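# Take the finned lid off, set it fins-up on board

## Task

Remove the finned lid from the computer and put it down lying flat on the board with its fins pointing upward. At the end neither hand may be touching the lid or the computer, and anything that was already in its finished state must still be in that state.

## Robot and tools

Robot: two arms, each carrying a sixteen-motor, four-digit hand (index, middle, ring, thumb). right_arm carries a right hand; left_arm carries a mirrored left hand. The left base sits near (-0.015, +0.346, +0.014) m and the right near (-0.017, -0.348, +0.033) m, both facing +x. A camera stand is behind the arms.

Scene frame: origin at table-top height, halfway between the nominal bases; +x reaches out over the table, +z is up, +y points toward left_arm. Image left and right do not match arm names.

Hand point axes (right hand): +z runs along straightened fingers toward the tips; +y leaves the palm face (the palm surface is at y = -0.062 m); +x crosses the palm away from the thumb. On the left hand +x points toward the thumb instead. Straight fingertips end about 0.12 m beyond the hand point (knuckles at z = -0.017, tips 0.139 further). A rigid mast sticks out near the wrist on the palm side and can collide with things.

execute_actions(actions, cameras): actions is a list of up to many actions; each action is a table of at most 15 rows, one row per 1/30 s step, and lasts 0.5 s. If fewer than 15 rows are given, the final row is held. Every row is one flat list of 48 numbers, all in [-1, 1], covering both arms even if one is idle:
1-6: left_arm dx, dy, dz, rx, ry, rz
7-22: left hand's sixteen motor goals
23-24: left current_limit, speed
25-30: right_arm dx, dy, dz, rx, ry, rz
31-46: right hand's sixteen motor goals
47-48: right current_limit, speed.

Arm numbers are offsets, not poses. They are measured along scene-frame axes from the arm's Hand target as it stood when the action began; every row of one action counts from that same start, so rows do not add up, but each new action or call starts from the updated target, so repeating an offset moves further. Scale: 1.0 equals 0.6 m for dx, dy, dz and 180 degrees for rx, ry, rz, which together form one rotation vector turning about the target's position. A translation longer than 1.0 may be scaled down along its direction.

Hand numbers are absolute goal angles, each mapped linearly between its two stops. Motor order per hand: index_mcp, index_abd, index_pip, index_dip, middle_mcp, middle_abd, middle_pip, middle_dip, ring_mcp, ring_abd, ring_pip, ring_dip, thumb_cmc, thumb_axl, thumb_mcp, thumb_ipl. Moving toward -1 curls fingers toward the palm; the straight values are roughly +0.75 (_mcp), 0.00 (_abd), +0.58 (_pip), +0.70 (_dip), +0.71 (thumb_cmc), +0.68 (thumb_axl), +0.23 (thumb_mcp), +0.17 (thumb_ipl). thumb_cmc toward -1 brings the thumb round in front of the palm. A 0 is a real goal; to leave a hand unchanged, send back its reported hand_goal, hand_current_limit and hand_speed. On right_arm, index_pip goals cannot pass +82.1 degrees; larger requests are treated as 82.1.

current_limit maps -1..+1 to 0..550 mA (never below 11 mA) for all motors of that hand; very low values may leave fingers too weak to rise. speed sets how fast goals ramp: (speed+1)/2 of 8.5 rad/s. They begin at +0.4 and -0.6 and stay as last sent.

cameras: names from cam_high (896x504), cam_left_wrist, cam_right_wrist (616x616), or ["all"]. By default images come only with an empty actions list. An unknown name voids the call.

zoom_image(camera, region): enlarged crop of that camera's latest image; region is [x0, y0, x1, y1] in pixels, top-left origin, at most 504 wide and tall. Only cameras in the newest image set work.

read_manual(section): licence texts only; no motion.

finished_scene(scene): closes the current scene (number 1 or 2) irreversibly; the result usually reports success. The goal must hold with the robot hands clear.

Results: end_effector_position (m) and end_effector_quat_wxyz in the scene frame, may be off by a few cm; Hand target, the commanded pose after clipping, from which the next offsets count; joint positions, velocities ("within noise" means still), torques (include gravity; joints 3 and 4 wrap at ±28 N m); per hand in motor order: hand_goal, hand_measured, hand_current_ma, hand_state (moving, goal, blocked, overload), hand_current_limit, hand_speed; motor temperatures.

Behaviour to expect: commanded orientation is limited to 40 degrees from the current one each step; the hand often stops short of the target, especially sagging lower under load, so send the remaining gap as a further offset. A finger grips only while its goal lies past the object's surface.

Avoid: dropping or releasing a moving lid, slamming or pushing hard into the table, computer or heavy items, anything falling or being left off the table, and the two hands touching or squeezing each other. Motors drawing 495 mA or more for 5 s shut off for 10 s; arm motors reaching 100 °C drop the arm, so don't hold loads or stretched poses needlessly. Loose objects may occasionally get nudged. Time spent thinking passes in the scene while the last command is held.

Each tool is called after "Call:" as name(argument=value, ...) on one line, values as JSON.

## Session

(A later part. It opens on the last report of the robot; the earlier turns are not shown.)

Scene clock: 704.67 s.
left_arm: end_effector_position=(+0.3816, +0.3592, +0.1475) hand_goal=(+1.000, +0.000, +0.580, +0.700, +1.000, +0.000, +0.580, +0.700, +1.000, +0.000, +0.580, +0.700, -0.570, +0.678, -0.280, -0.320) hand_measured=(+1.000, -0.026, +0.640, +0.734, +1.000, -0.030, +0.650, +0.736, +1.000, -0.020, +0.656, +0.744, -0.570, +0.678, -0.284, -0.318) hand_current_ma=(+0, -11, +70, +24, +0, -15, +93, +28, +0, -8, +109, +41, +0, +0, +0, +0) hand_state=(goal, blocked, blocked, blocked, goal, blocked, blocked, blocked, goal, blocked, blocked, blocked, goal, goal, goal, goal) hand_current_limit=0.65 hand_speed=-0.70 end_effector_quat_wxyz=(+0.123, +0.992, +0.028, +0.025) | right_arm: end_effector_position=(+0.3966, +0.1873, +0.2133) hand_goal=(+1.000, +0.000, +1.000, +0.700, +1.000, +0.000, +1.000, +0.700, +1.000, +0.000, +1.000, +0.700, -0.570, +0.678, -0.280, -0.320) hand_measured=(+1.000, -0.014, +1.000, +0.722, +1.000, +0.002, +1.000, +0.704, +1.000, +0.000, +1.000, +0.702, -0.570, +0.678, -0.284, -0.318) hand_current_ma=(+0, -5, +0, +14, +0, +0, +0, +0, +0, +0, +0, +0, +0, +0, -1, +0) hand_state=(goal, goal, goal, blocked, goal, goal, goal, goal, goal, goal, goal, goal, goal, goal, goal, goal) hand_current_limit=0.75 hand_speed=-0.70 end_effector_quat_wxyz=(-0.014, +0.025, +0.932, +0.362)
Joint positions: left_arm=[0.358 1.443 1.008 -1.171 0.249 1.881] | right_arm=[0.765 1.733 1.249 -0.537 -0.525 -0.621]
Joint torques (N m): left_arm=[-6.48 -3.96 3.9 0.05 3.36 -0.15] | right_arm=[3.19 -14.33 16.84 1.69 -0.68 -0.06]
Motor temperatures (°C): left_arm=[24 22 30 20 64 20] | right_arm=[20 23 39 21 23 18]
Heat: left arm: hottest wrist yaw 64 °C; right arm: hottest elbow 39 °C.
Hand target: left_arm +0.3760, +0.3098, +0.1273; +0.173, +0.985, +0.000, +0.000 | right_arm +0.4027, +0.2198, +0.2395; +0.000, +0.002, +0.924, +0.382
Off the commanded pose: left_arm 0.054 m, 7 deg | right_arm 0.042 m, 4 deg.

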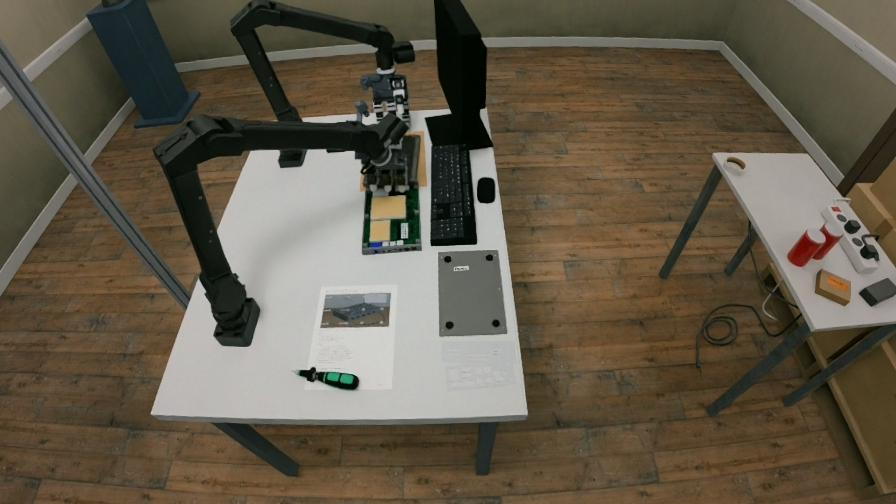

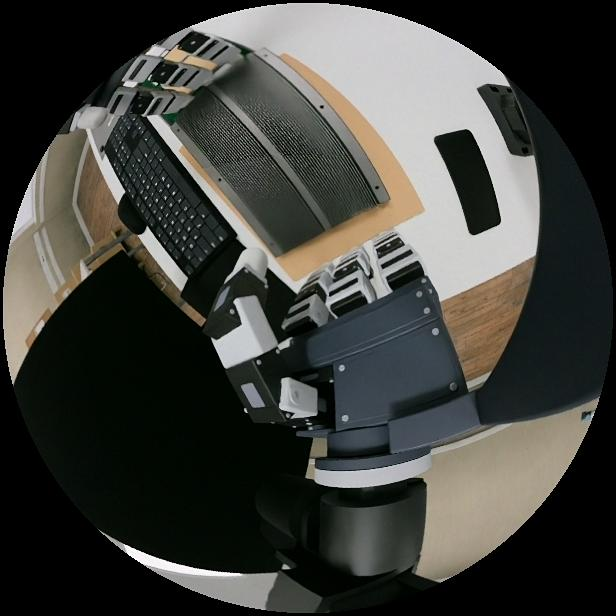

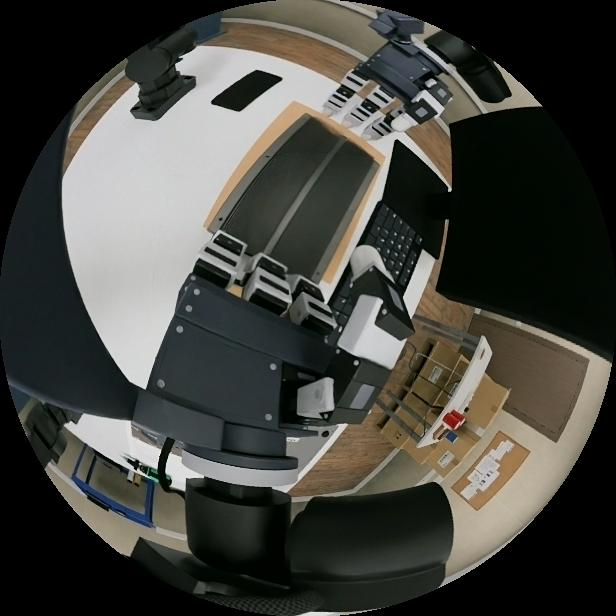

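Call:
execute_actions(actions=[[[0,0,0,0,0,0,1,0,0.58,0.7,1,0,0.58,0.7,1,0,0.58,0.7,-0.571,0.678,-0.28,-0.32,0.65,-0.7,0,-0.09,0.02,0,0,0,1,0,1,0.7,1,0,1,0.7,1,0,1,0.7,-0.571,0.678,-0.28,-0.32,0.75,-0.7]],[[0,0,0,0,0,0,1,0,0.58,0.7,1,0,0.58,0.7,1,0,0.58,0.7,-0.571,0.678,-0.28,-0.32,0.65,-0.7,0.01,0.05,0.0,0,0,0,1,0,1,0.7,1,0,1,0.7,1,0,1,0.7,-0.571,0.678,-0.28,-0.32,0.75,-0.7]],[[0,0,0,0,0,0,1,0,0.58,0.7,1,0,0.58,0.7,1,0,0.58,0.7,-0.571,0.678,-0.28,-0.32,0.65,-0.7,0,0.05,0.0,0,0,0,1,0,1,0.7,1,0,1,0.7,1,0,1,0.7,-0.571,0.678,-0.28,-0.32,0.75,-0.7]]], cameras=["cam_right_wrist","cam_high","cam_left_wrist"])

Call:
zoom_image(camera="cam_high", region=[340, 120, 440, 220])

Call:
zoom_image(camera="cam_left_wrist", region=[130, 10, 430, 280])

Scene clock: 722.90 s.
left_arm: end_effector_position=(+0.3816, +0.3592, +0.1475) hand_goal=(+1.000, +0.000, +0.580, +0.700, +1.000, +0.000, +0.580, +0.700, +1.000, +0.000, +0.580, +0.700, -0.570, +0.678, -0.280, -0.320) hand_measured=(+1.000, -0.026, +0.640, +0.734, +1.000, -0.030, +0.650, +0.736, +1.000, -0.020, +0.656, +0.744, -0.570, +0.678, -0.284, -0.318) hand_current_ma=(+0, -11, +70, +24, +0, -15, +93, +28, +0, -8, +109, +41, +0, +0, +0, +0) hand_state=(goal, blocked, blocked, blocked, goal, blocked, blocked, blocked, goal, blocked, blocked, blocked, goal, goal, goal, goal) hand_current_limit=0.65 hand_speed=-0.70 end_effector_quat_wxyz=(+0.123, +0.992, +0.028, +0.025) | right_arm: end_effector_position=(+0.4014, +0.1956, +0.2274) hand_goal=(+1.000, +0.000, +1.000, +0.700, +1.000, +0.000, +1.000, +0.700, +1.000, +0.000, +1.000, +0.700, -0.570, +0.678, -0.280, -0.320) hand_measured=(+1.000, -0.002, +1.000, +0.718, +1.000, +0.000, +1.000, +0.706, +1.000, +0.000, +1.000, +0.702, -0.570, +0.678, -0.284, -0.318) hand_current_ma=(+0, +0, +0, +11, +0, +0, +0, +2, +0, +0, +0, +0, +0, +0, -1, +0) hand_state=(goal, goal, goal, goal, goal, goal, goal, goal, goal, goal, goal, goal, goal, goal, goal, goal) hand_current_limit=0.75 hand_speed=-0.70 end_effector_quat_wxyz=(-0.010, +0.019, +0.932, +0.362)
Joint positions: left_arm=[0.358 1.443 1.008 -1.171 0.249 1.881] | right_arm=[0.769 1.738 1.296 -0.574 -0.521 -0.629]
Joint torques (N m): left_arm=[-6.48 -4.01 3.9 0.06 3.37 -0.15] | right_arm=[2.84 -14.45 16.9 1.66 -0.81 0.03]
Motor temperatures (°C): left_arm=[24 22 30 21 69 20] | right_arm=[20 23 40 21 23 18]
Heat: left arm: hottest wrist yaw 69 °C; right arm: hottest elbow 40 °C.
Hand target: left_arm +0.3760, +0.3098, +0.1273; +0.173, +0.985, +0.000, +0.000 | right_arm +0.4087, +0.2257, +0.2516; +0.000, +0.002, +0.924, +0.382
Off the commanded pose: left_arm 0.054 m, 7 deg | right_arm 0.039 m, 3 deg.

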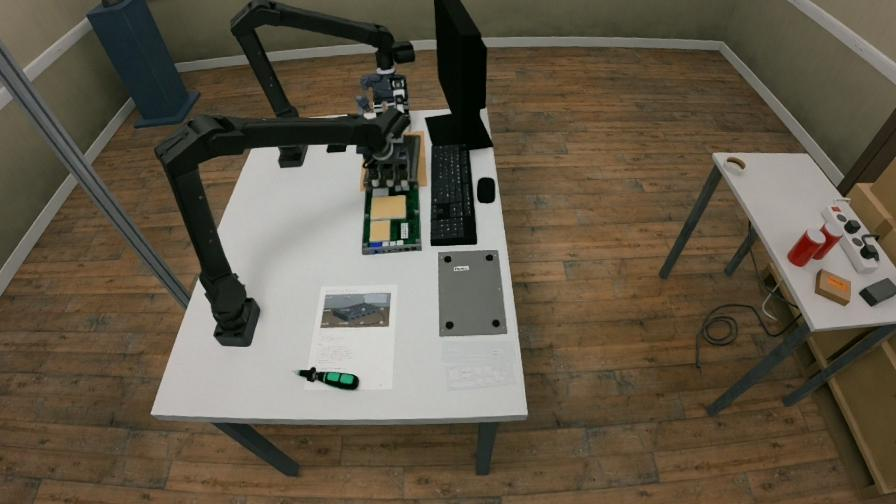

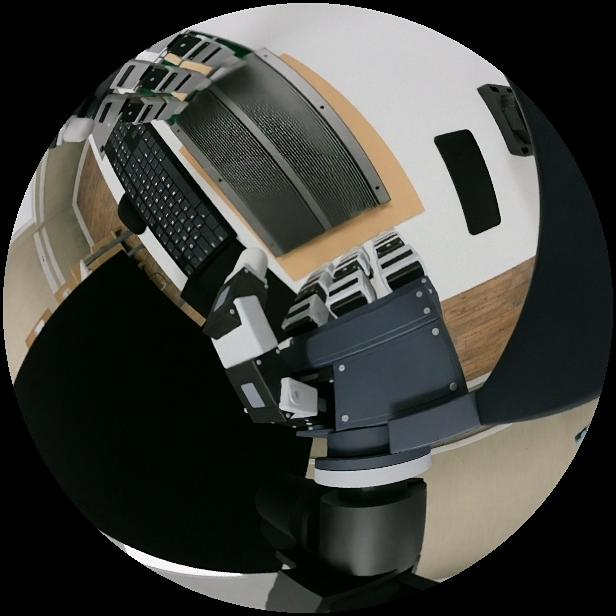

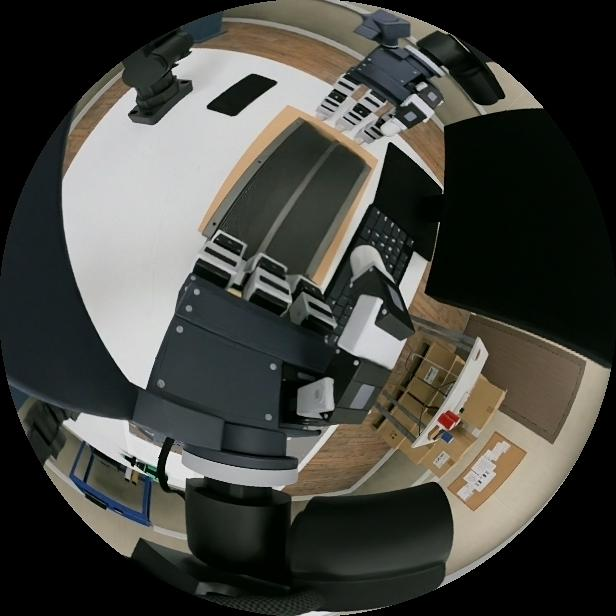

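Scaled by 5.040.

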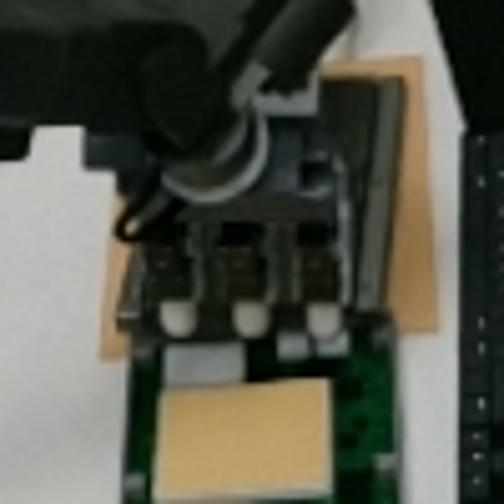

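Scaled by 1.680 from the camera's 616x616 image, which has a finer 880x880 frame.

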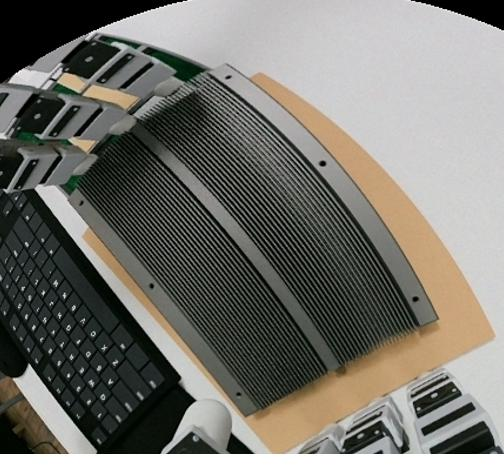

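Call:
execute_actions(actions=[[[0,0,0,0,0,0,1,0,0.58,0.7,1,0,0.58,0.7,1,0,0.58,0.7,-0.571,0.678,-0.28,-0.32,0.65,-0.7,0,0.04,-0.003,0,0,0,1,0,1,0.7,1,0,1,0.7,1,0,1,0.7,-0.571,0.678,-0.28,-0.32,0.75,-0.7]]], cameras=["cam_high","cam_left_wrist"])

Call:
zoom_image(camera="cam_high", region=[340, 120, 440, 220])

Call:
zoom_image(camera="cam_left_wrist", region=[130, 10, 430, 280])

Scene clock: 737.40 s.
left_arm: end_effector_position=(+0.3816, +0.3592, +0.1475) hand_goal=(+1.000, +0.000, +0.580, +0.700, +1.000, +0.000, +0.580, +0.700, +1.000, +0.000, +0.580, +0.700, -0.570, +0.678, -0.280, -0.320) hand_measured=(+1.000, -0.026, +0.640, +0.734, +1.000, -0.030, +0.650, +0.736, +1.000, -0.020, +0.656, +0.744, -0.570, +0.678, -0.284, -0.318) hand_current_ma=(+0, -11, +70, +24, +0, -15, +93, +28, +0, -8, +109, +41, +0, +0, +0, +0) hand_state=(goal, blocked, blocked, blocked, goal, blocked, blocked, blocked, goal, blocked, blocked, blocked, goal, goal, goal, goal) hand_current_limit=0.65 hand_speed=-0.70 end_effector_quat_wxyz=(+0.123, +0.992, +0.028, +0.025) | right_arm: end_effector_position=(+0.4054, +0.2115, +0.2259) hand_goal=(+1.000, +0.000, +1.000, +0.700, +1.000, +0.000, +1.000, +0.700, +1.000, +0.000, +1.000, +0.700, -0.570, +0.678, -0.280, -0.320) hand_measured=(+1.000, -0.008, +1.000, +0.716, +1.000, -0.006, +1.000, +0.712, +1.000, -0.006, +1.000, +0.716, -0.570, +0.678, -0.284, -0.318) hand_current_ma=(+0, -2, +0, +8, +0, -1, +0, +5, +0, -1, +0, +7, +0, +0, -1, +0) hand_state=(goal, goal, goal, goal, goal, goal, goal, goal, goal, goal, goal, goal, goal, goal, goal, goal) hand_current_limit=0.75 hand_speed=-0.70 end_effector_quat_wxyz=(-0.011, +0.024, +0.933, +0.359)
Joint positions: left_arm=[0.358 1.443 1.008 -1.171 0.249 1.881] | right_arm=[0.787 1.77 1.339 -0.581 -0.507 -0.603]
Joint torques (N m): left_arm=[-6.48 -4.07 3.92 0.06 3.37 -0.15] | right_arm=[3.84 -14.45 17.39 2.09 -0.71 0.06]
Motor temperatures (°C): left_arm=[24 22 30 21 71 20] | right_arm=[20 24 43 21 23 18]
Heat: left arm: hottest wrist yaw 71 °C; right arm: hottest elbow 43 °C.
Hand target: left_arm +0.3760, +0.3098, +0.1273; +0.173, +0.985, +0.000, +0.000 | right_arm +0.4086, +0.2497, +0.2496; +0.000, +0.002, +0.924, +0.382
Off the commanded pose: left_arm 0.054 m, 7 deg | right_arm 0.045 m, 4 deg.
Images, in order (width x height): cam_high 896x504, cam_left_wrist 616x616.

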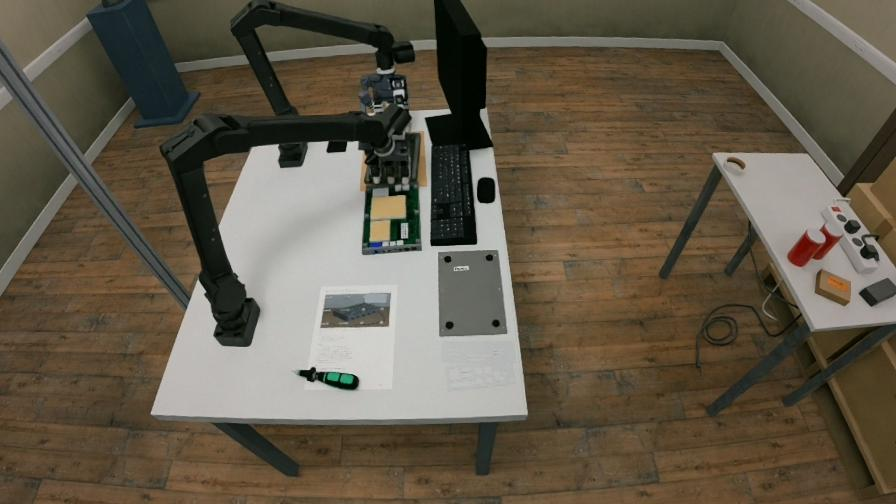

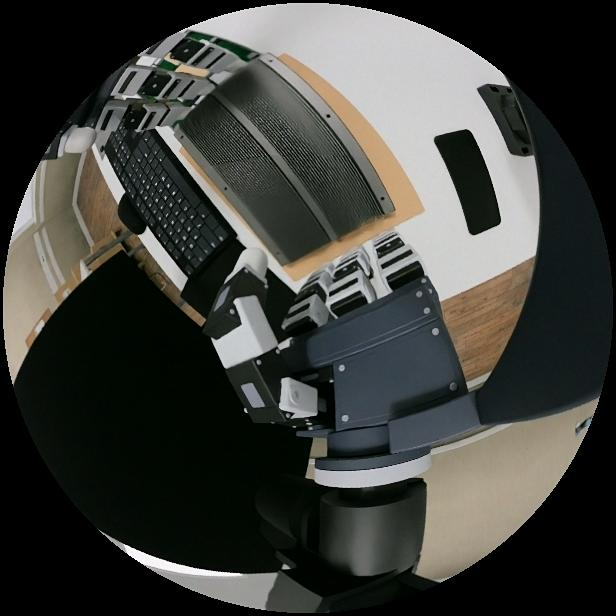

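Scaled by 5.040.

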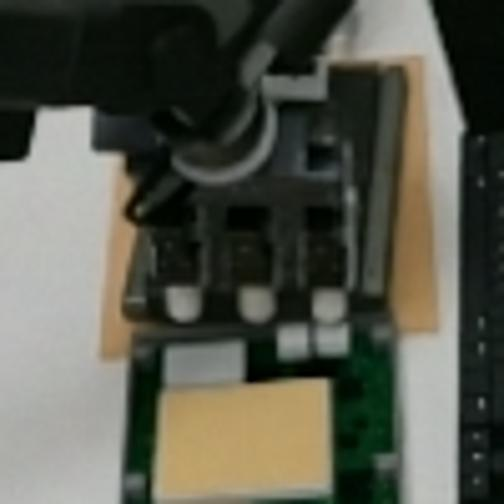

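Scaled by 1.680 from the camera's 616x616 image, which has a finer 880x880 frame.

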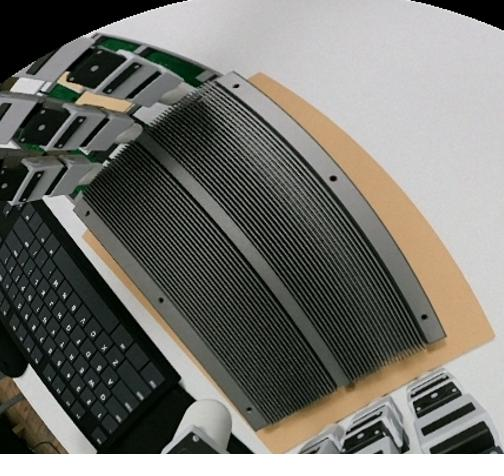

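Call:
execute_actions(actions=[[[0,0.015,0,0,0,0,1,0,0.58,0.7,1,0,0.58,0.7,1,0,0.58,0.7,-0.571,0.678,-0.28,-0.32,0.65,-0.7,-0.005,0.025,0,0,0,0,1,0,1,0.7,1,0,1,0.7,1,0,1,0.7,-0.571,0.678,-0.28,-0.32,0.75,-0.7]]], cameras=["cam_high","cam_left_wrist"])

Call:
zoom_image(camera="cam_high", region=[340, 120, 440, 220])

Call:
zoom_image(camera="cam_left_wrist", region=[130, 10, 430, 280])

Scene clock: 751.83 s.
left_arm: end_effector_position=(+0.3824, +0.3577, +0.1490) hand_goal=(+1.000, +0.000, +0.580, +0.700, +1.000, +0.000, +0.580, +0.700, +1.000, +0.000, +0.580, +0.700, -0.570, +0.678, -0.280, -0.320) hand_measured=(+1.000, -0.026, +0.640, +0.734, +1.000, -0.030, +0.650, +0.736, +1.000, -0.020, +0.656, +0.744, -0.570, +0.678, -0.284, -0.318) hand_current_ma=(+0, -11, +70, +24, +0, -15, +93, +28, +0, -8, +109, +41, +0, +0, +0, +0) hand_state=(goal, blocked, blocked, blocked, goal, blocked, blocked, blocked, goal, blocked, blocked, blocked, goal, goal, goal, goal) hand_current_limit=0.65 hand_speed=-0.70 end_effector_quat_wxyz=(+0.128, +0.991, +0.026, +0.028) | right_arm: end_effector_position=(+0.3960, +0.2390, +0.2254) hand_goal=(+1.000, +0.000, +1.000, +0.700, +1.000, +0.000, +1.000, +0.700, +1.000, +0.000, +1.000, +0.700, -0.570, +0.678, -0.280, -0.320) hand_measured=(+1.000, +0.004, +1.000, +0.706, +1.000, -0.004, +1.000, +0.704, +1.000, -0.002, +1.000, +0.702, -0.570, +0.678, -0.284, -0.318) hand_current_ma=(+0, +1, +0, +1, +0, +0, +0, +0, +0, +0, +0, +0, +0, +0, -1, +0) hand_state=(goal, goal, goal, goal, goal, goal, goal, goal, goal, goal, goal, goal, goal, goal, goal, goal) hand_current_limit=0.75 hand_speed=-0.70 end_effector_quat_wxyz=(-0.014, +0.014, +0.933, +0.359)
Joint positions: left_arm=[0.358 1.443 1.008 -1.168 0.261 1.885] | right_arm=[0.829 1.805 1.386 -0.583 -0.495 -0.584]
Joint torques (N m): left_arm=[-5.13 -3.43 4.64 -0.2 2.9 0.02] | right_arm=[2.14 -16.15 15.99 2.21 -0.66 0.06]
Motor temperatures (°C): left_arm=[24 22 29 21 72 20] | right_arm=[20 24 42 21 23 18]
Heat: left arm: hottest wrist yaw 72 °C; right arm: hottest elbow 42 °C.
Hand target: left_arm +0.3760, +0.3189, +0.1273; +0.173, +0.985, +0.000, +0.000 | right_arm +0.4056, +0.2648, +0.2498; +0.000, +0.002, +0.924, +0.382
Off the commanded pose: left_arm 0.045 m, 7 deg | right_arm 0.037 m, 3 deg.
Images, in order (width x height): cam_high 896x504, cam_left_wrist 616x616.

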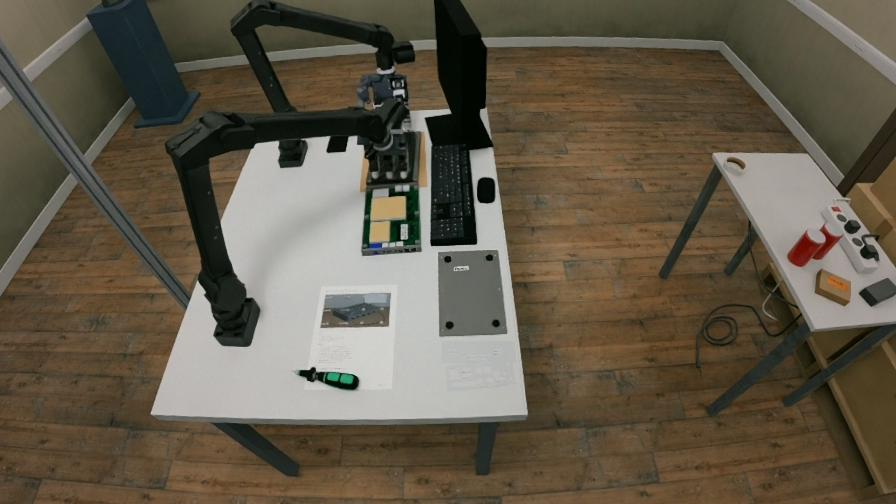

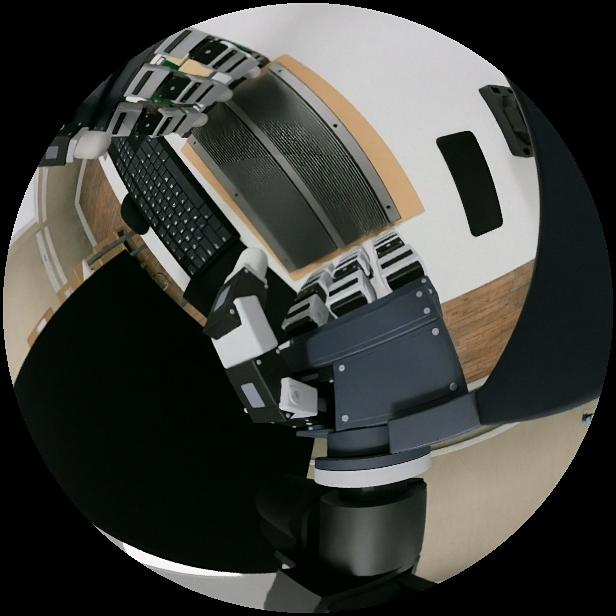

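Scaled by 5.040.

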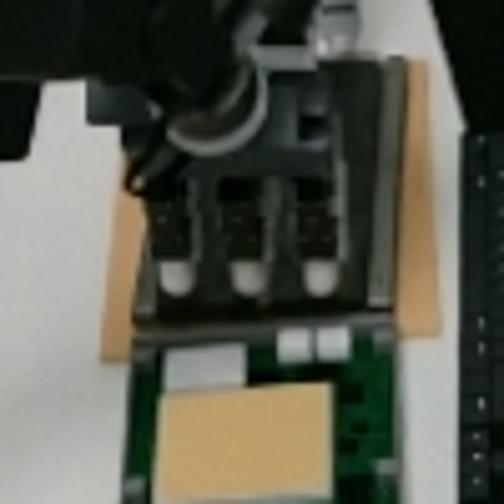

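Scaled by 1.680 from the camera's 616x616 image, which has a finer 880x880 frame.

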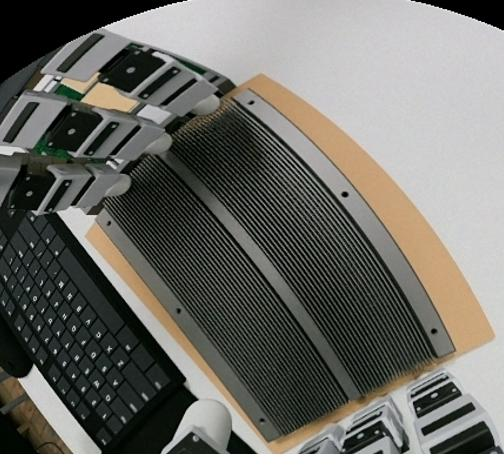

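Call:
execute_actions(actions=[[[0,0.02,0.06,0,0,0,1,0,0.58,0.7,1,0,0.58,0.7,1,0,0.58,0.7,-0.571,0.678,-0.28,-0.32,0.65,-0.7,0,-0.05,0.1,0,0,0,1,0,1,0.7,1,0,1,0.7,1,0,1,0.7,-0.571,0.678,-0.28,-0.32,0.65,-0.7]],[[0,0.08,0.06,0,0,0,1,0,0.58,0.7,1,0,0.58,0.7,1,0,0.58,0.7,-0.571,0.678,-0.28,-0.32,0.65,-0.7,0,-0.3,0,0,0,0,1,0,1,0.7,1,0,1,0.7,1,0,1,0.7,-0.571,0.678,-0.28,-0.32,0.65,-0.7]],[[0,0,0,0,0,0,1,0,0.58,0.7,1,0,0.58,0.7,1,0,0.58,0.7,-0.571,0.678,-0.28,-0.32,0.65,-0.7,0,-0.3,0,0,0,0,1,0,1,0.7,1,0,1,0.7,1,0,1,0.7,-0.571,0.678,-0.28,-0.32,0.65,-0.7]]], cameras=["cam_high","cam_left_wrist"])

Call:
zoom_image(camera="cam_high", region=[350, 120, 440, 210])

Call:
zoom_image(camera="cam_left_wrist", region=[130, 10, 430, 280])

Scene clock: 772.60 s.
left_arm: end_effector_position=(+0.3652, +0.3727, +0.1918) hand_goal=(+1.000, +0.000, +0.580, +0.700, +1.000, +0.000, +0.580, +0.700, +1.000, +0.000, +0.580, +0.700, -0.570, +0.678, -0.280, -0.320) hand_measured=(+1.000, +0.004, +0.582, +0.704, +1.000, +0.002, +0.582, +0.704, +1.000, +0.002, +0.582, +0.702, -0.570, +0.678, -0.282, -0.318) hand_current_ma=(+0, +0, +0, +0, +0, +0, +0, +0, +0, +0, +0, +0, +0, +0, +0, +0) hand_state=(goal, goal, goal, goal, goal, goal, goal, goal, goal, goal, goal, goal, goal, goal, goal, goal) hand_current_limit=0.65 hand_speed=-0.70 end_effector_quat_wxyz=(+0.176, +0.984, +0.003, -0.007) | right_arm: end_effector_position=(+0.3981, -0.1212, +0.2895) hand_goal=(+1.000, +0.000, +1.000, +0.700, +1.000, +0.000, +1.000, +0.700, +1.000, +0.000, +1.000, +0.700, -0.570, +0.678, -0.280, -0.320) hand_measured=(+1.000, +0.002, +1.000, +0.702, +1.000, -0.002, +1.000, +0.702, +1.000, -0.002, +1.000, +0.702, -0.570, +0.678, -0.284, -0.318) hand_current_ma=(+0, +0, +0, +0, +0, +0, +0, +0, +0, +0, +0, +0, +0, +0, -1, +0) hand_state=(goal, goal, goal, goal, goal, goal, goal, goal, goal, goal, goal, goal, goal, goal, goal, goal) hand_current_limit=0.65 hand_speed=-0.70 end_effector_quat_wxyz=(-0.014, +0.016, +0.925, +0.380)
Joint positions: left_arm=[0.431 1.462 1.116 -1.39 0.313 2.026] | right_arm=[0.135 1.4 1.079 -1.154 -0.776 -1.382]
Joint torques (N m): left_arm=[-0.44 -5.89 11.29 -1.18 0.4 0.03] | right_arm=[-0.21 -11.63 12.64 0.23 -1.06 -0.12]
Motor temperatures (°C): left_arm=[24 22 30 20 67 20] | right_arm=[20 25 45 21 23 18]
Heat: left arm: hottest wrist yaw 67 °C; right arm: hottest elbow 45 °C.
Hand target: left_arm +0.3761, +0.3790, +0.1993; +0.173, +0.985, +0.000, +0.000 | right_arm +0.4057, -0.1253, +0.3098; +0.000, +0.003, +0.924, +0.382
Off the commanded pose: left_arm 0.015 m, 1 deg | right_arm 0.022 m, 2 deg.
Images, in order (width x height): cam_high 896x504, cam_left_wrist 616x616.

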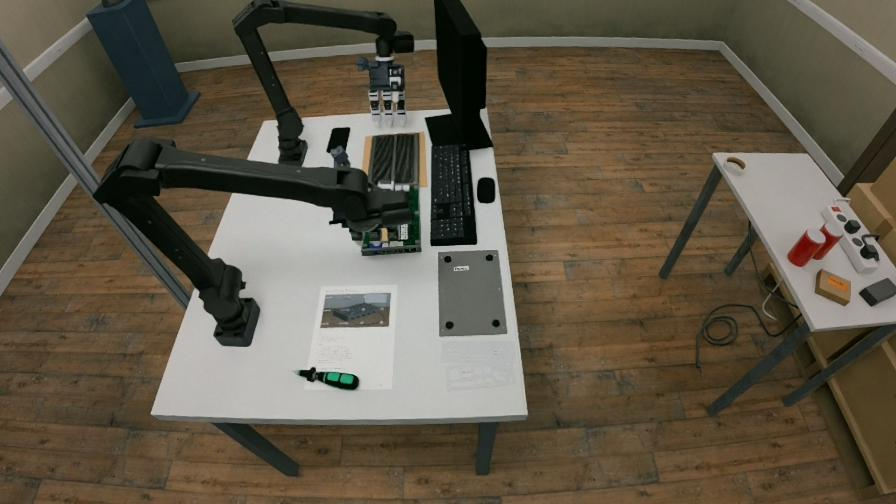

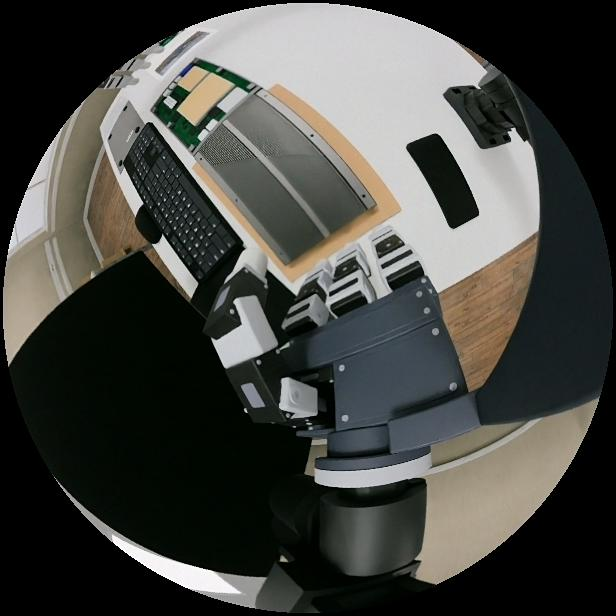

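Scaled by 5.600.

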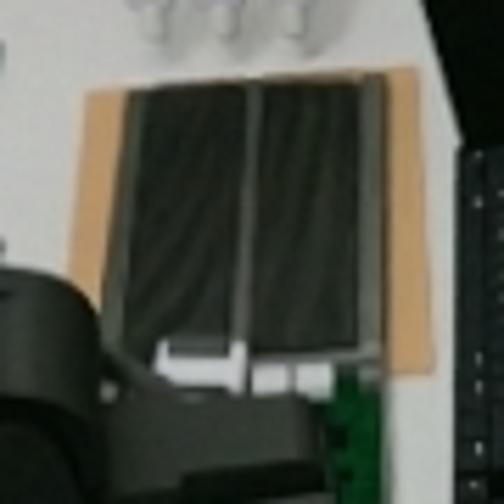

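Scaled by 1.680 from the camera's 616x616 image, which has a finer 880x880 frame.

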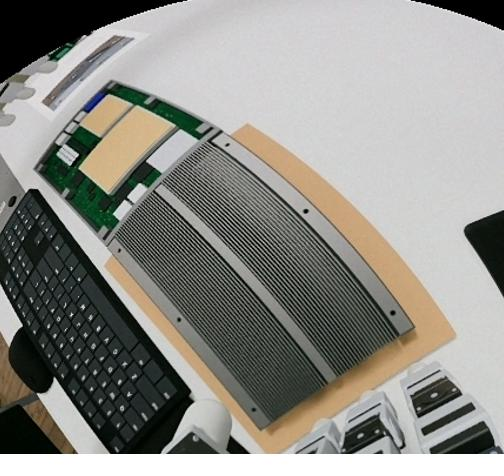

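Call:
execute_actions(actions=[[[0,-0.05,0.1,0,0,0,1,0,0.58,0.7,1,0,-0.7,0.4,1,0,-0.7,0.4,-0.571,0.678,-0.28,-0.32,0.65,-0.7,-0.05,-0.3,-0.05,0,0,0,1,0,1,0.7,1,0,1,0.7,1,0,1,0.7,-0.571,0.678,-0.28,-0.32,0.3,-0.7]],[[0.04,-0.3,0,0,0,0,1,0,0.58,0.7,1,0,-0.7,0.4,1,0,-0.7,0.4,-0.571,0.678,-0.28,-0.32,0.65,-0.7,0,-0.05,0,0,0,0,1,0,1,0.7,1,0,1,0.7,1,0,1,0.7,-0.571,0.678,-0.28,-0.32,0.3,-0.7]],[[0.05,-0.35,0,0,0,0,1,0,0.58,0.7,1,0,-0.7,0.4,1,0,-0.7,0.4,-0.571,0.678,-0.28,-0.32,0.65,-0.7,0,0,0,0,0,0,1,0,1,0.7,1,0,1,0.7,1,0,1,0.7,-0.571,0.678,-0.28,-0.32,0.3,-0.7]]], cameras=["cam_high","cam_left_wrist"])

Call:
zoom_image(camera="cam_high", region=[350, 120, 450, 260])

Call:
zoom_image(camera="cam_left_wrist", region=[150, 60, 430, 340])

Scene clock: 815.53 s.
left_arm: end_effector_position=(+0.4129, -0.0302, +0.2454) hand_goal=(+1.000, +0.000, +0.580, +0.700, +1.000, +0.000, -0.700, +0.400, +1.000, +0.000, -0.700, +0.400, -0.570, +0.678, -0.280, -0.320) hand_measured=(+0.996, +0.002, +0.582, +0.702, +1.000, +0.002, -0.692, +0.404, +1.000, +0.002, -0.694, +0.404, -0.570, +0.678, -0.284, -0.320) hand_current_ma=(+0, +0, +0, +0, +0, +0, +2, +0, +0, +0, +1, +0, +0, +0, +0, +0) hand_state=(goal, goal, goal, goal, goal, goal, goal, goal, goal, goal, goal, goal, goal, goal, goal, goal) hand_current_limit=0.65 hand_speed=-0.70 end_effector_quat_wxyz=(+0.168, +0.986, -0.002, -0.015) | right_arm: end_effector_position=(+0.3623, -0.3260, +0.2658) hand_goal=(+1.000, +0.000, +1.000, +0.700, +1.000, +0.000, +1.000, +0.700, +1.000, +0.000, +1.000, +0.700, -0.570, +0.678, -0.280, -0.320) hand_measured=(+1.000, +0.002, +1.000, +0.702, +1.000, -0.002, +1.000, +0.702, +1.000, -0.002, +1.000, +0.702, -0.570, +0.678, -0.284, -0.318) hand_current_ma=(+0, +0, +0, +0, +0, +0, +0, +0, +0, +0, +0, +0, +0, +0, -1, +0) hand_state=(goal, goal, goal, goal, goal, goal, goal, goal, goal, goal, goal, goal, goal, goal, goal, goal) hand_current_limit=0.30 hand_speed=-0.70 end_effector_quat_wxyz=(-0.013, +0.028, +0.925, +0.379)
Joint positions: left_arm=[-0.531 1.565 1.385 -1.243 0.305 1.027] | right_arm=[-0.403 1.496 1.102 -1.564 -0.693 -2.074]
Joint torques (N m): left_arm=[-0.67 -8.59 12.92 0.17 0.32 -0.1] | right_arm=[0.26 -10.23 13.33 -0.87 -0.58 -0.12]
Motor temperatures (°C): left_arm=[24 22 37 20 50 20] | right_arm=[20 24 42 21 23 18]
Heat: left arm: hottest wrist yaw 50 °C; right arm: hottest elbow 42 °C.
Hand target: left_arm +0.4300, -0.0412, +0.2592; +0.173, +0.985, +0.000, +0.000 | right_arm +0.3758, -0.3354, +0.2798; +0.000, +0.002, +0.924, +0.382
Off the commanded pose: left_arm 0.025 m, 2 deg | right_arm 0.022 m, 3 deg.
joint sent to its limit (right arm) — joint 6 (wrist roll), lower limit. The joint targets still meet the commanded pose.
Images, in order (width x height): cam_high 896x504, cam_left_wrist 616x616.

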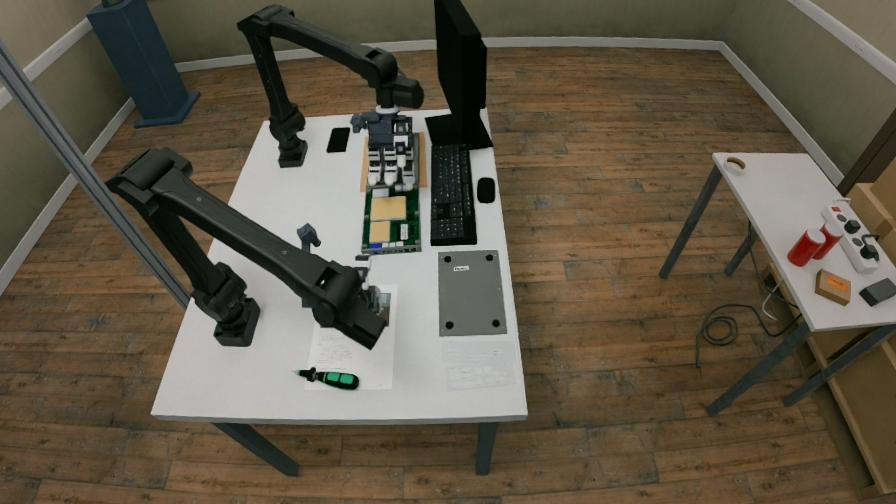

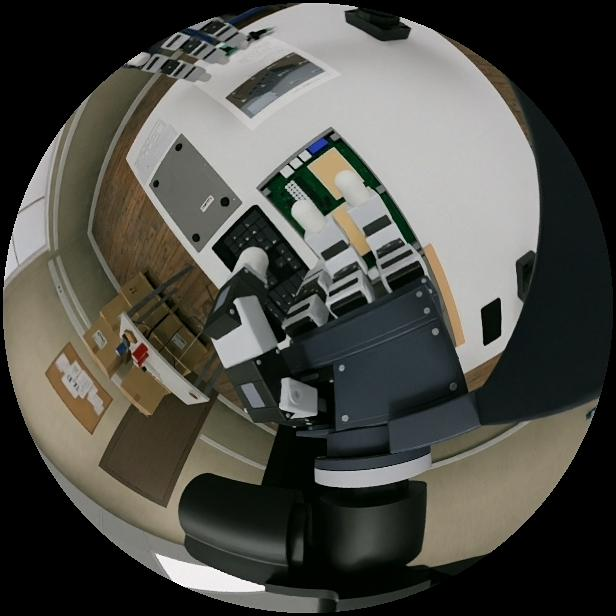

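Scaled by 3.600.

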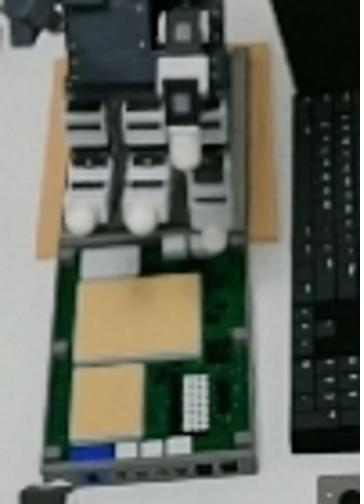

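Scaled by 1.800 from the camera's 616x616 image, which has a finer 880x880 frame.

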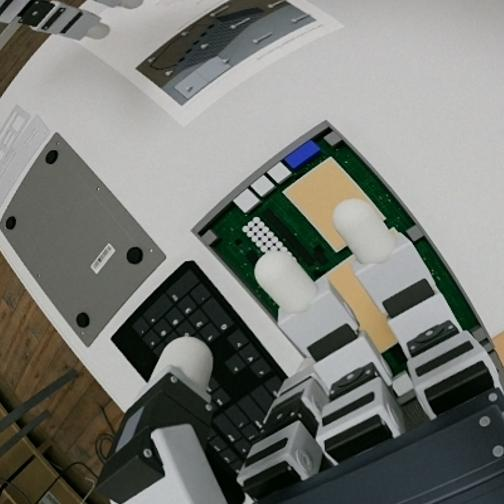

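Call:
execute_actions(actions=[[[-0.003,-0.012,-0.1,0,0,0,1,0,0.58,0.7,1,0,-0.7,0.4,1,0,-0.7,0.4,-0.571,0.678,-0.28,-0.32,0.65,-0.7,0,0,0,0,0,0,1,0,1,0.7,1,0,1,0.7,1,0,1,0.7,-0.571,0.678,-0.28,-0.32,0.3,-0.7]],[[0,0,-0.03,0,0,0,1,0,0.58,0.7,1,0,-0.7,0.4,1,0,-0.7,0.4,-0.571,0.678,-0.28,-0.32,0.65,-0.7,0,0,0,0,0,0,1,0,1,0.7,1,0,1,0.7,1,0,1,0.7,-0.571,0.678,-0.28,-0.32,0.3,-0.7]]], cameras=["cam_high","cam_left_wrist"])

Call:
zoom_image(camera="cam_high", region=[350, 150, 450, 260])

Scene clock: 837.53 s.
left_arm: end_effector_position=(+0.4274, -0.0429, +0.1914) hand_goal=(+1.000, +0.000, +0.580, +0.700, +1.000, +0.000, -0.700, +0.400, +1.000, +0.000, -0.700, +0.400, -0.570, +0.678, -0.280, -0.320) hand_measured=(+0.998, +0.002, +0.582, +0.702, +1.000, +0.002, -0.692, +0.404, +1.000, +0.002, -0.694, +0.404, -0.570, +0.678, -0.284, -0.320) hand_current_ma=(+0, +0, +0, +0, +0, +0, +2, +0, +0, +0, +1, +0, +0, +0, +0, +0) hand_state=(goal, goal, goal, goal, goal, goal, goal, goal, goal, goal, goal, goal, goal, goal, goal, goal) hand_current_limit=0.65 hand_speed=-0.70 end_effector_quat_wxyz=(+0.176, +0.984, +0.000, +0.003) | right_arm: end_effector_position=(+0.3623, -0.3260, +0.2658) hand_goal=(+1.000, +0.000, +1.000, +0.700, +1.000, +0.000, +1.000, +0.700, +1.000, +0.000, +1.000, +0.700, -0.570, +0.678, -0.280, -0.320) hand_measured=(+1.000, +0.002, +1.000, +0.702, +1.000, -0.002, +1.000, +0.702, +1.000, -0.002, +1.000, +0.702, -0.570, +0.678, -0.284, -0.318) hand_current_ma=(+0, +0, +0, +0, +0, +0, +0, +0, +0, +0, +0, +0, +0, +0, -1, +0) hand_state=(goal, goal, goal, goal, goal, goal, goal, goal, goal, goal, goal, goal, goal, goal, goal, goal) hand_current_limit=0.30 hand_speed=-0.70 end_effector_quat_wxyz=(-0.013, +0.028, +0.925, +0.379)
Joint positions: left_arm=[-0.541 1.627 1.304 -1.057 0.299 1.007] | right_arm=[-0.403 1.496 1.102 -1.564 -0.693 -2.074]
Joint torques (N m): left_arm=[-1.32 -8.7 8.68 0.59 0.3 -0.13] | right_arm=[0.26 -10.23 13.31 -0.88 -0.58 -0.12]
Heat: left arm: hottest wrist yaw 47 °C; right arm: hottest elbow 41 °C.
Hand target: left_arm +0.4282, -0.0484, +0.1813; +0.173, +0.985, -0.001, +0.000 | right_arm +0.3758, -0.3354, +0.2798; +0.000, +0.002, +0.924, +0.382
Off the commanded pose: left_arm 0.012 m, 1 deg | right_arm 0.022 m, 3 deg.
joint sent to its limit (right arm) — joint 6 (wrist roll), lower limit. The joint targets still meet the commanded pose.
Images, in order (width x height): cam_high 896x504, cam_left_wrist 616x616.

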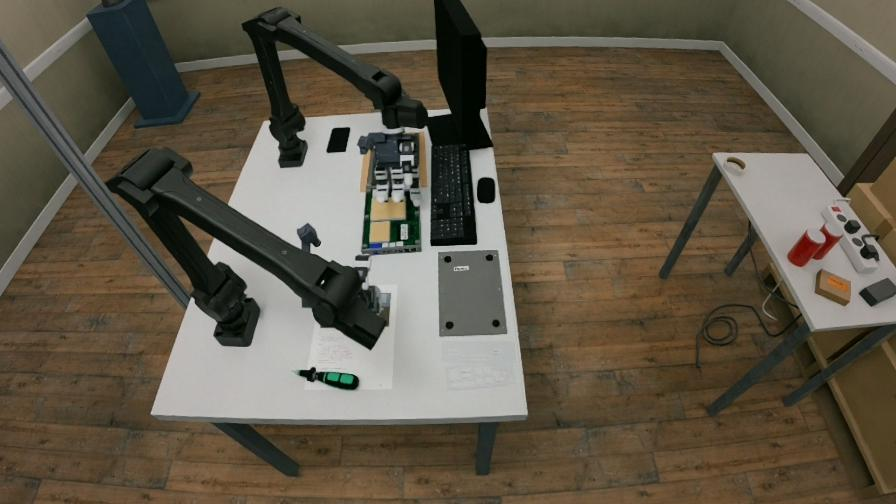

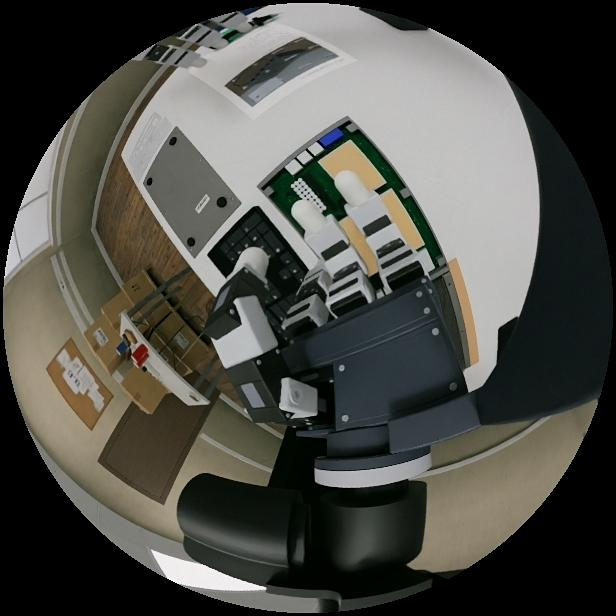

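Scaled by 4.582.

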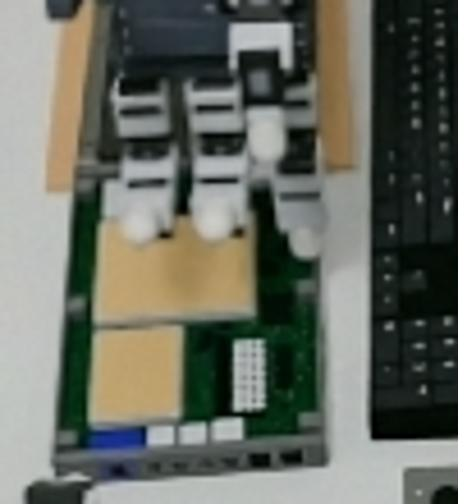

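Call:
execute_actions(actions=[[[-0.01,0,-0.02,0,0,0,1,0,0.58,0.7,1,0,-0.7,0.4,1,0,-0.7,0.4,-0.571,0.678,-0.28,-0.32,0.65,-0.7,0,0,0,0,0,0,1,0,1,0.7,1,0,1,0.7,1,0,1,0.7,-0.571,0.678,-0.28,-0.32,0.3,-0.7]],[[0,-0.05,0,0,0,0,1,0,0.58,0.7,1,0,-0.7,0.4,1,0,-0.7,0.4,-0.571,0.678,-0.28,-0.32,0.65,-0.7,0,0,0,0,0,0,1,0,1,0.7,1,0,1,0.7,1,0,1,0.7,-0.571,0.678,-0.28,-0.32,0.3,-0.7]]], cameras=["cam_high"])

Call:
zoom_image(camera="cam_high", region=[350, 150, 450, 260])

Scene clock: 851.03 s.
left_arm: end_effector_position=(+0.4156, -0.0594, +0.1698) hand_goal=(+1.000, +0.000, +0.580, +0.700, +1.000, +0.000, -0.700, +0.400, +1.000, +0.000, -0.700, +0.400, -0.570, +0.678, -0.280, -0.320) hand_measured=(+1.000, +0.004, +0.618, +0.720, +1.000, +0.002, -0.692, +0.404, +1.000, +0.002, -0.694, +0.404, -0.570, +0.678, -0.284, -0.320) hand_current_ma=(+0, +0, +29, +9, +0, +0, +2, +0, +0, +0, +1, +0, +0, +0, -1, +0) hand_state=(goal, goal, blocked, goal, goal, goal, goal, goal, goal, goal, goal, goal, goal, goal, goal, goal) hand_current_limit=0.65 hand_speed=-0.70 end_effector_quat_wxyz=(+0.165, +0.986, +0.009, -0.002) | right_arm: end_effector_position=(+0.3623, -0.3260, +0.2658) hand_goal=(+1.000, +0.000, +1.000, +0.700, +1.000, +0.000, +1.000, +0.700, +1.000, +0.000, +1.000, +0.700, -0.570, +0.678, -0.280, -0.320) hand_measured=(+1.000, +0.002, +1.000, +0.702, +1.000, -0.002, +1.000, +0.702, +1.000, -0.002, +1.000, +0.702, -0.570, +0.678, -0.284, -0.318) hand_current_ma=(+0, +0, +0, +0, +0, +0, +0, +0, +0, +0, +0, +0, +0, +0, -1, +0) hand_state=(goal, goal, goal, goal, goal, goal, goal, goal, goal, goal, goal, goal, goal, goal, goal, goal) hand_current_limit=0.30 hand_speed=-0.70 end_effector_quat_wxyz=(-0.013, +0.028, +0.925, +0.379)
Joint positions: left_arm=[-0.589 1.644 1.275 -1.015 0.275 0.943] | right_arm=[-0.403 1.496 1.102 -1.564 -0.693 -2.074]
Joint torques (N m): left_arm=[-1.96 -7.71 11.78 0.62 0.76 -0.06] | right_arm=[0.21 -10.23 13.31 -0.88 -0.58 -0.12]
Heat: left arm: hottest wrist yaw 46 °C; right arm: hottest elbow 41 °C.
Hand target: left_arm +0.4222, -0.0783, +0.1692; +0.173, +0.985, +0.000, +0.000 | right_arm +0.3758, -0.3354, +0.2798; +0.000, +0.002, +0.924, +0.382
Off the commanded pose: left_arm 0.020 m, 1 deg | right_arm 0.022 m, 3 deg.
joint sent to its limit (right arm) — joint 6 (wrist roll), lower limit. The joint targets still meet the commanded pose.
Images, in order (width x height): cam_high 896x504.

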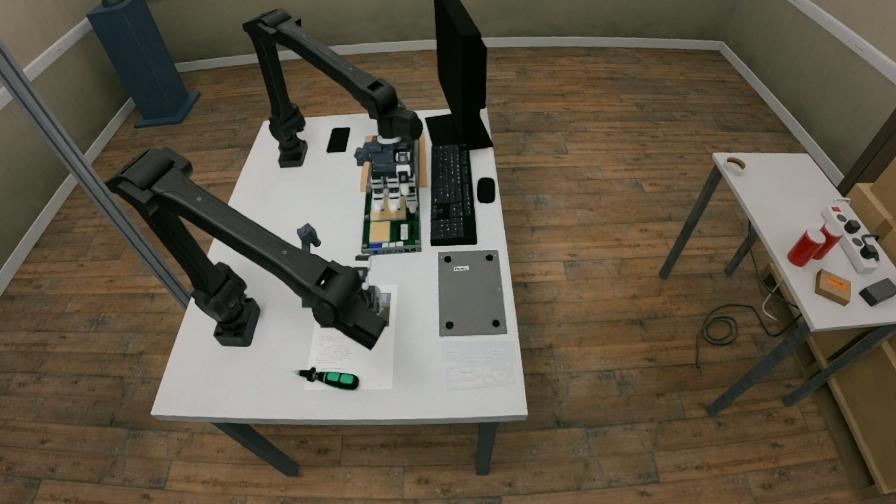

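Scaled by 4.582.

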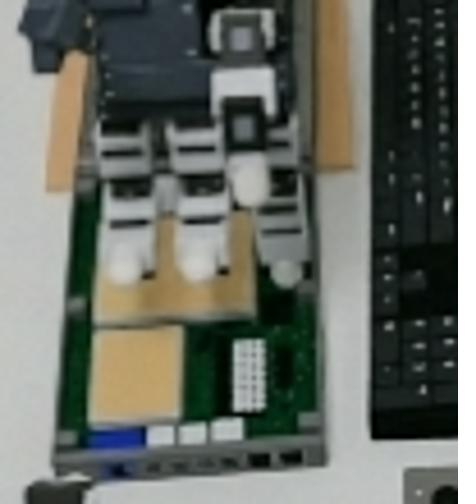

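Call:
execute_actions(actions=[[[0.01,-0.05,0,0,0,0,1,0,0.58,0.7,1,0,-0.7,0.4,1,0,-0.7,0.4,-0.571,0.678,-0.28,-0.32,0.65,-0.7,0,0,0,0,0,0,1,0,1,0.7,1,0,1,0.7,1,0,1,0.7,-0.571,0.678,-0.28,-0.32,0.3,-0.7]]], cameras=["cam_high"])

Call:
zoom_image(camera="cam_high", region=[350, 150, 450, 260])

Scene clock: 860.63 s.
left_arm: end_effector_position=(+0.4238, -0.0868, +0.1699) hand_goal=(+1.000, +0.000, +0.580, +0.700, +1.000, +0.000, -0.700, +0.400, +1.000, +0.000, -0.700, +0.400, -0.570, +0.678, -0.280, -0.320) hand_measured=(+1.000, -0.006, +0.640, +0.730, +1.000, +0.002, -0.692, +0.404, +1.000, +0.002, -0.694, +0.404, -0.570, +0.678, -0.284, -0.320) hand_current_ma=(+0, -1, +69, +20, +0, +0, +2, +0, +0, +0, +1, +0, +0, +0, -1, +0) hand_state=(goal, goal, blocked, blocked, goal, goal, goal, goal, goal, goal, goal, goal, goal, goal, goal, goal) hand_current_limit=0.65 hand_speed=-0.70 end_effector_quat_wxyz=(+0.164, +0.986, +0.012, +0.000) | right_arm: end_effector_position=(+0.3623, -0.3260, +0.2658) hand_goal=(+1.000, +0.000, +1.000, +0.700, +1.000, +0.000, +1.000, +0.700, +1.000, +0.000, +1.000, +0.700, -0.570, +0.678, -0.280, -0.320) hand_measured=(+1.000, +0.002, +1.000, +0.702, +1.000, -0.002, +1.000, +0.702, +1.000, -0.002, +1.000, +0.702, -0.570, +0.678, -0.284, -0.318) hand_current_ma=(+0, +0, +0, +0, +0, +0, +0, +0, +0, +0, +0, +0, +0, +0, -1, +0) hand_state=(goal, goal, goal, goal, goal, goal, goal, goal, goal, goal, goal, goal, goal, goal, goal, goal) hand_current_limit=0.30 hand_speed=-0.70 end_effector_quat_wxyz=(-0.013, +0.028, +0.925, +0.379)
Joint positions: left_arm=[-0.627 1.694 1.339 -1.016 0.265 0.898] | right_arm=[-0.403 1.496 1.102 -1.564 -0.693 -2.074]
Joint torques (N m): left_arm=[-2.26 -8.29 12.36 0.5 0.83 -0.03] | right_arm=[0.21 -10.23 13.33 -0.88 -0.58 -0.12]
Motor temperatures (°C): left_arm=[24 23 39 21 45 20] | right_arm=[20 23 41 21 22 18]
Heat: left arm: hottest wrist yaw 45 °C; right arm: hottest elbow 41 °C.
Hand target: left_arm +0.4282, -0.1084, +0.1694; +0.173, +0.985, -0.001, +0.000 | right_arm +0.3758, -0.3354, +0.2798; +0.000, +0.002, +0.924, +0.382
Off the commanded pose: left_arm 0.022 m, 2 deg | right_arm 0.022 m, 3 deg.
joint sent to its limit (right arm) — joint 6 (wrist roll), lower limit. The joint targets still meet the commanded pose.
Images, in order (width x height): cam_high 896x504.

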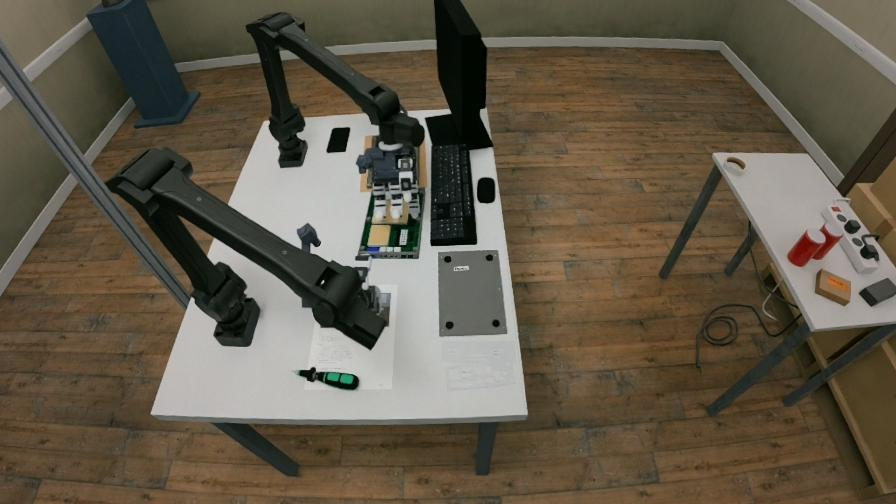

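Scaled by 4.582.

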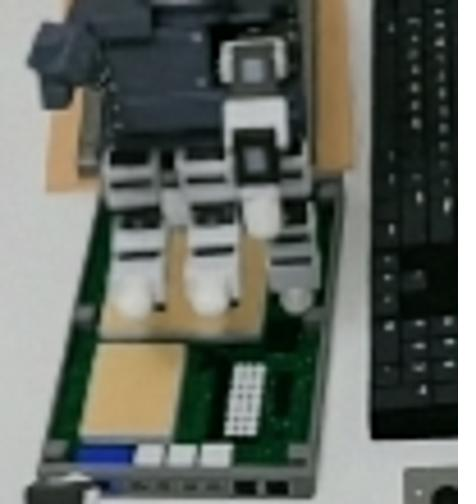

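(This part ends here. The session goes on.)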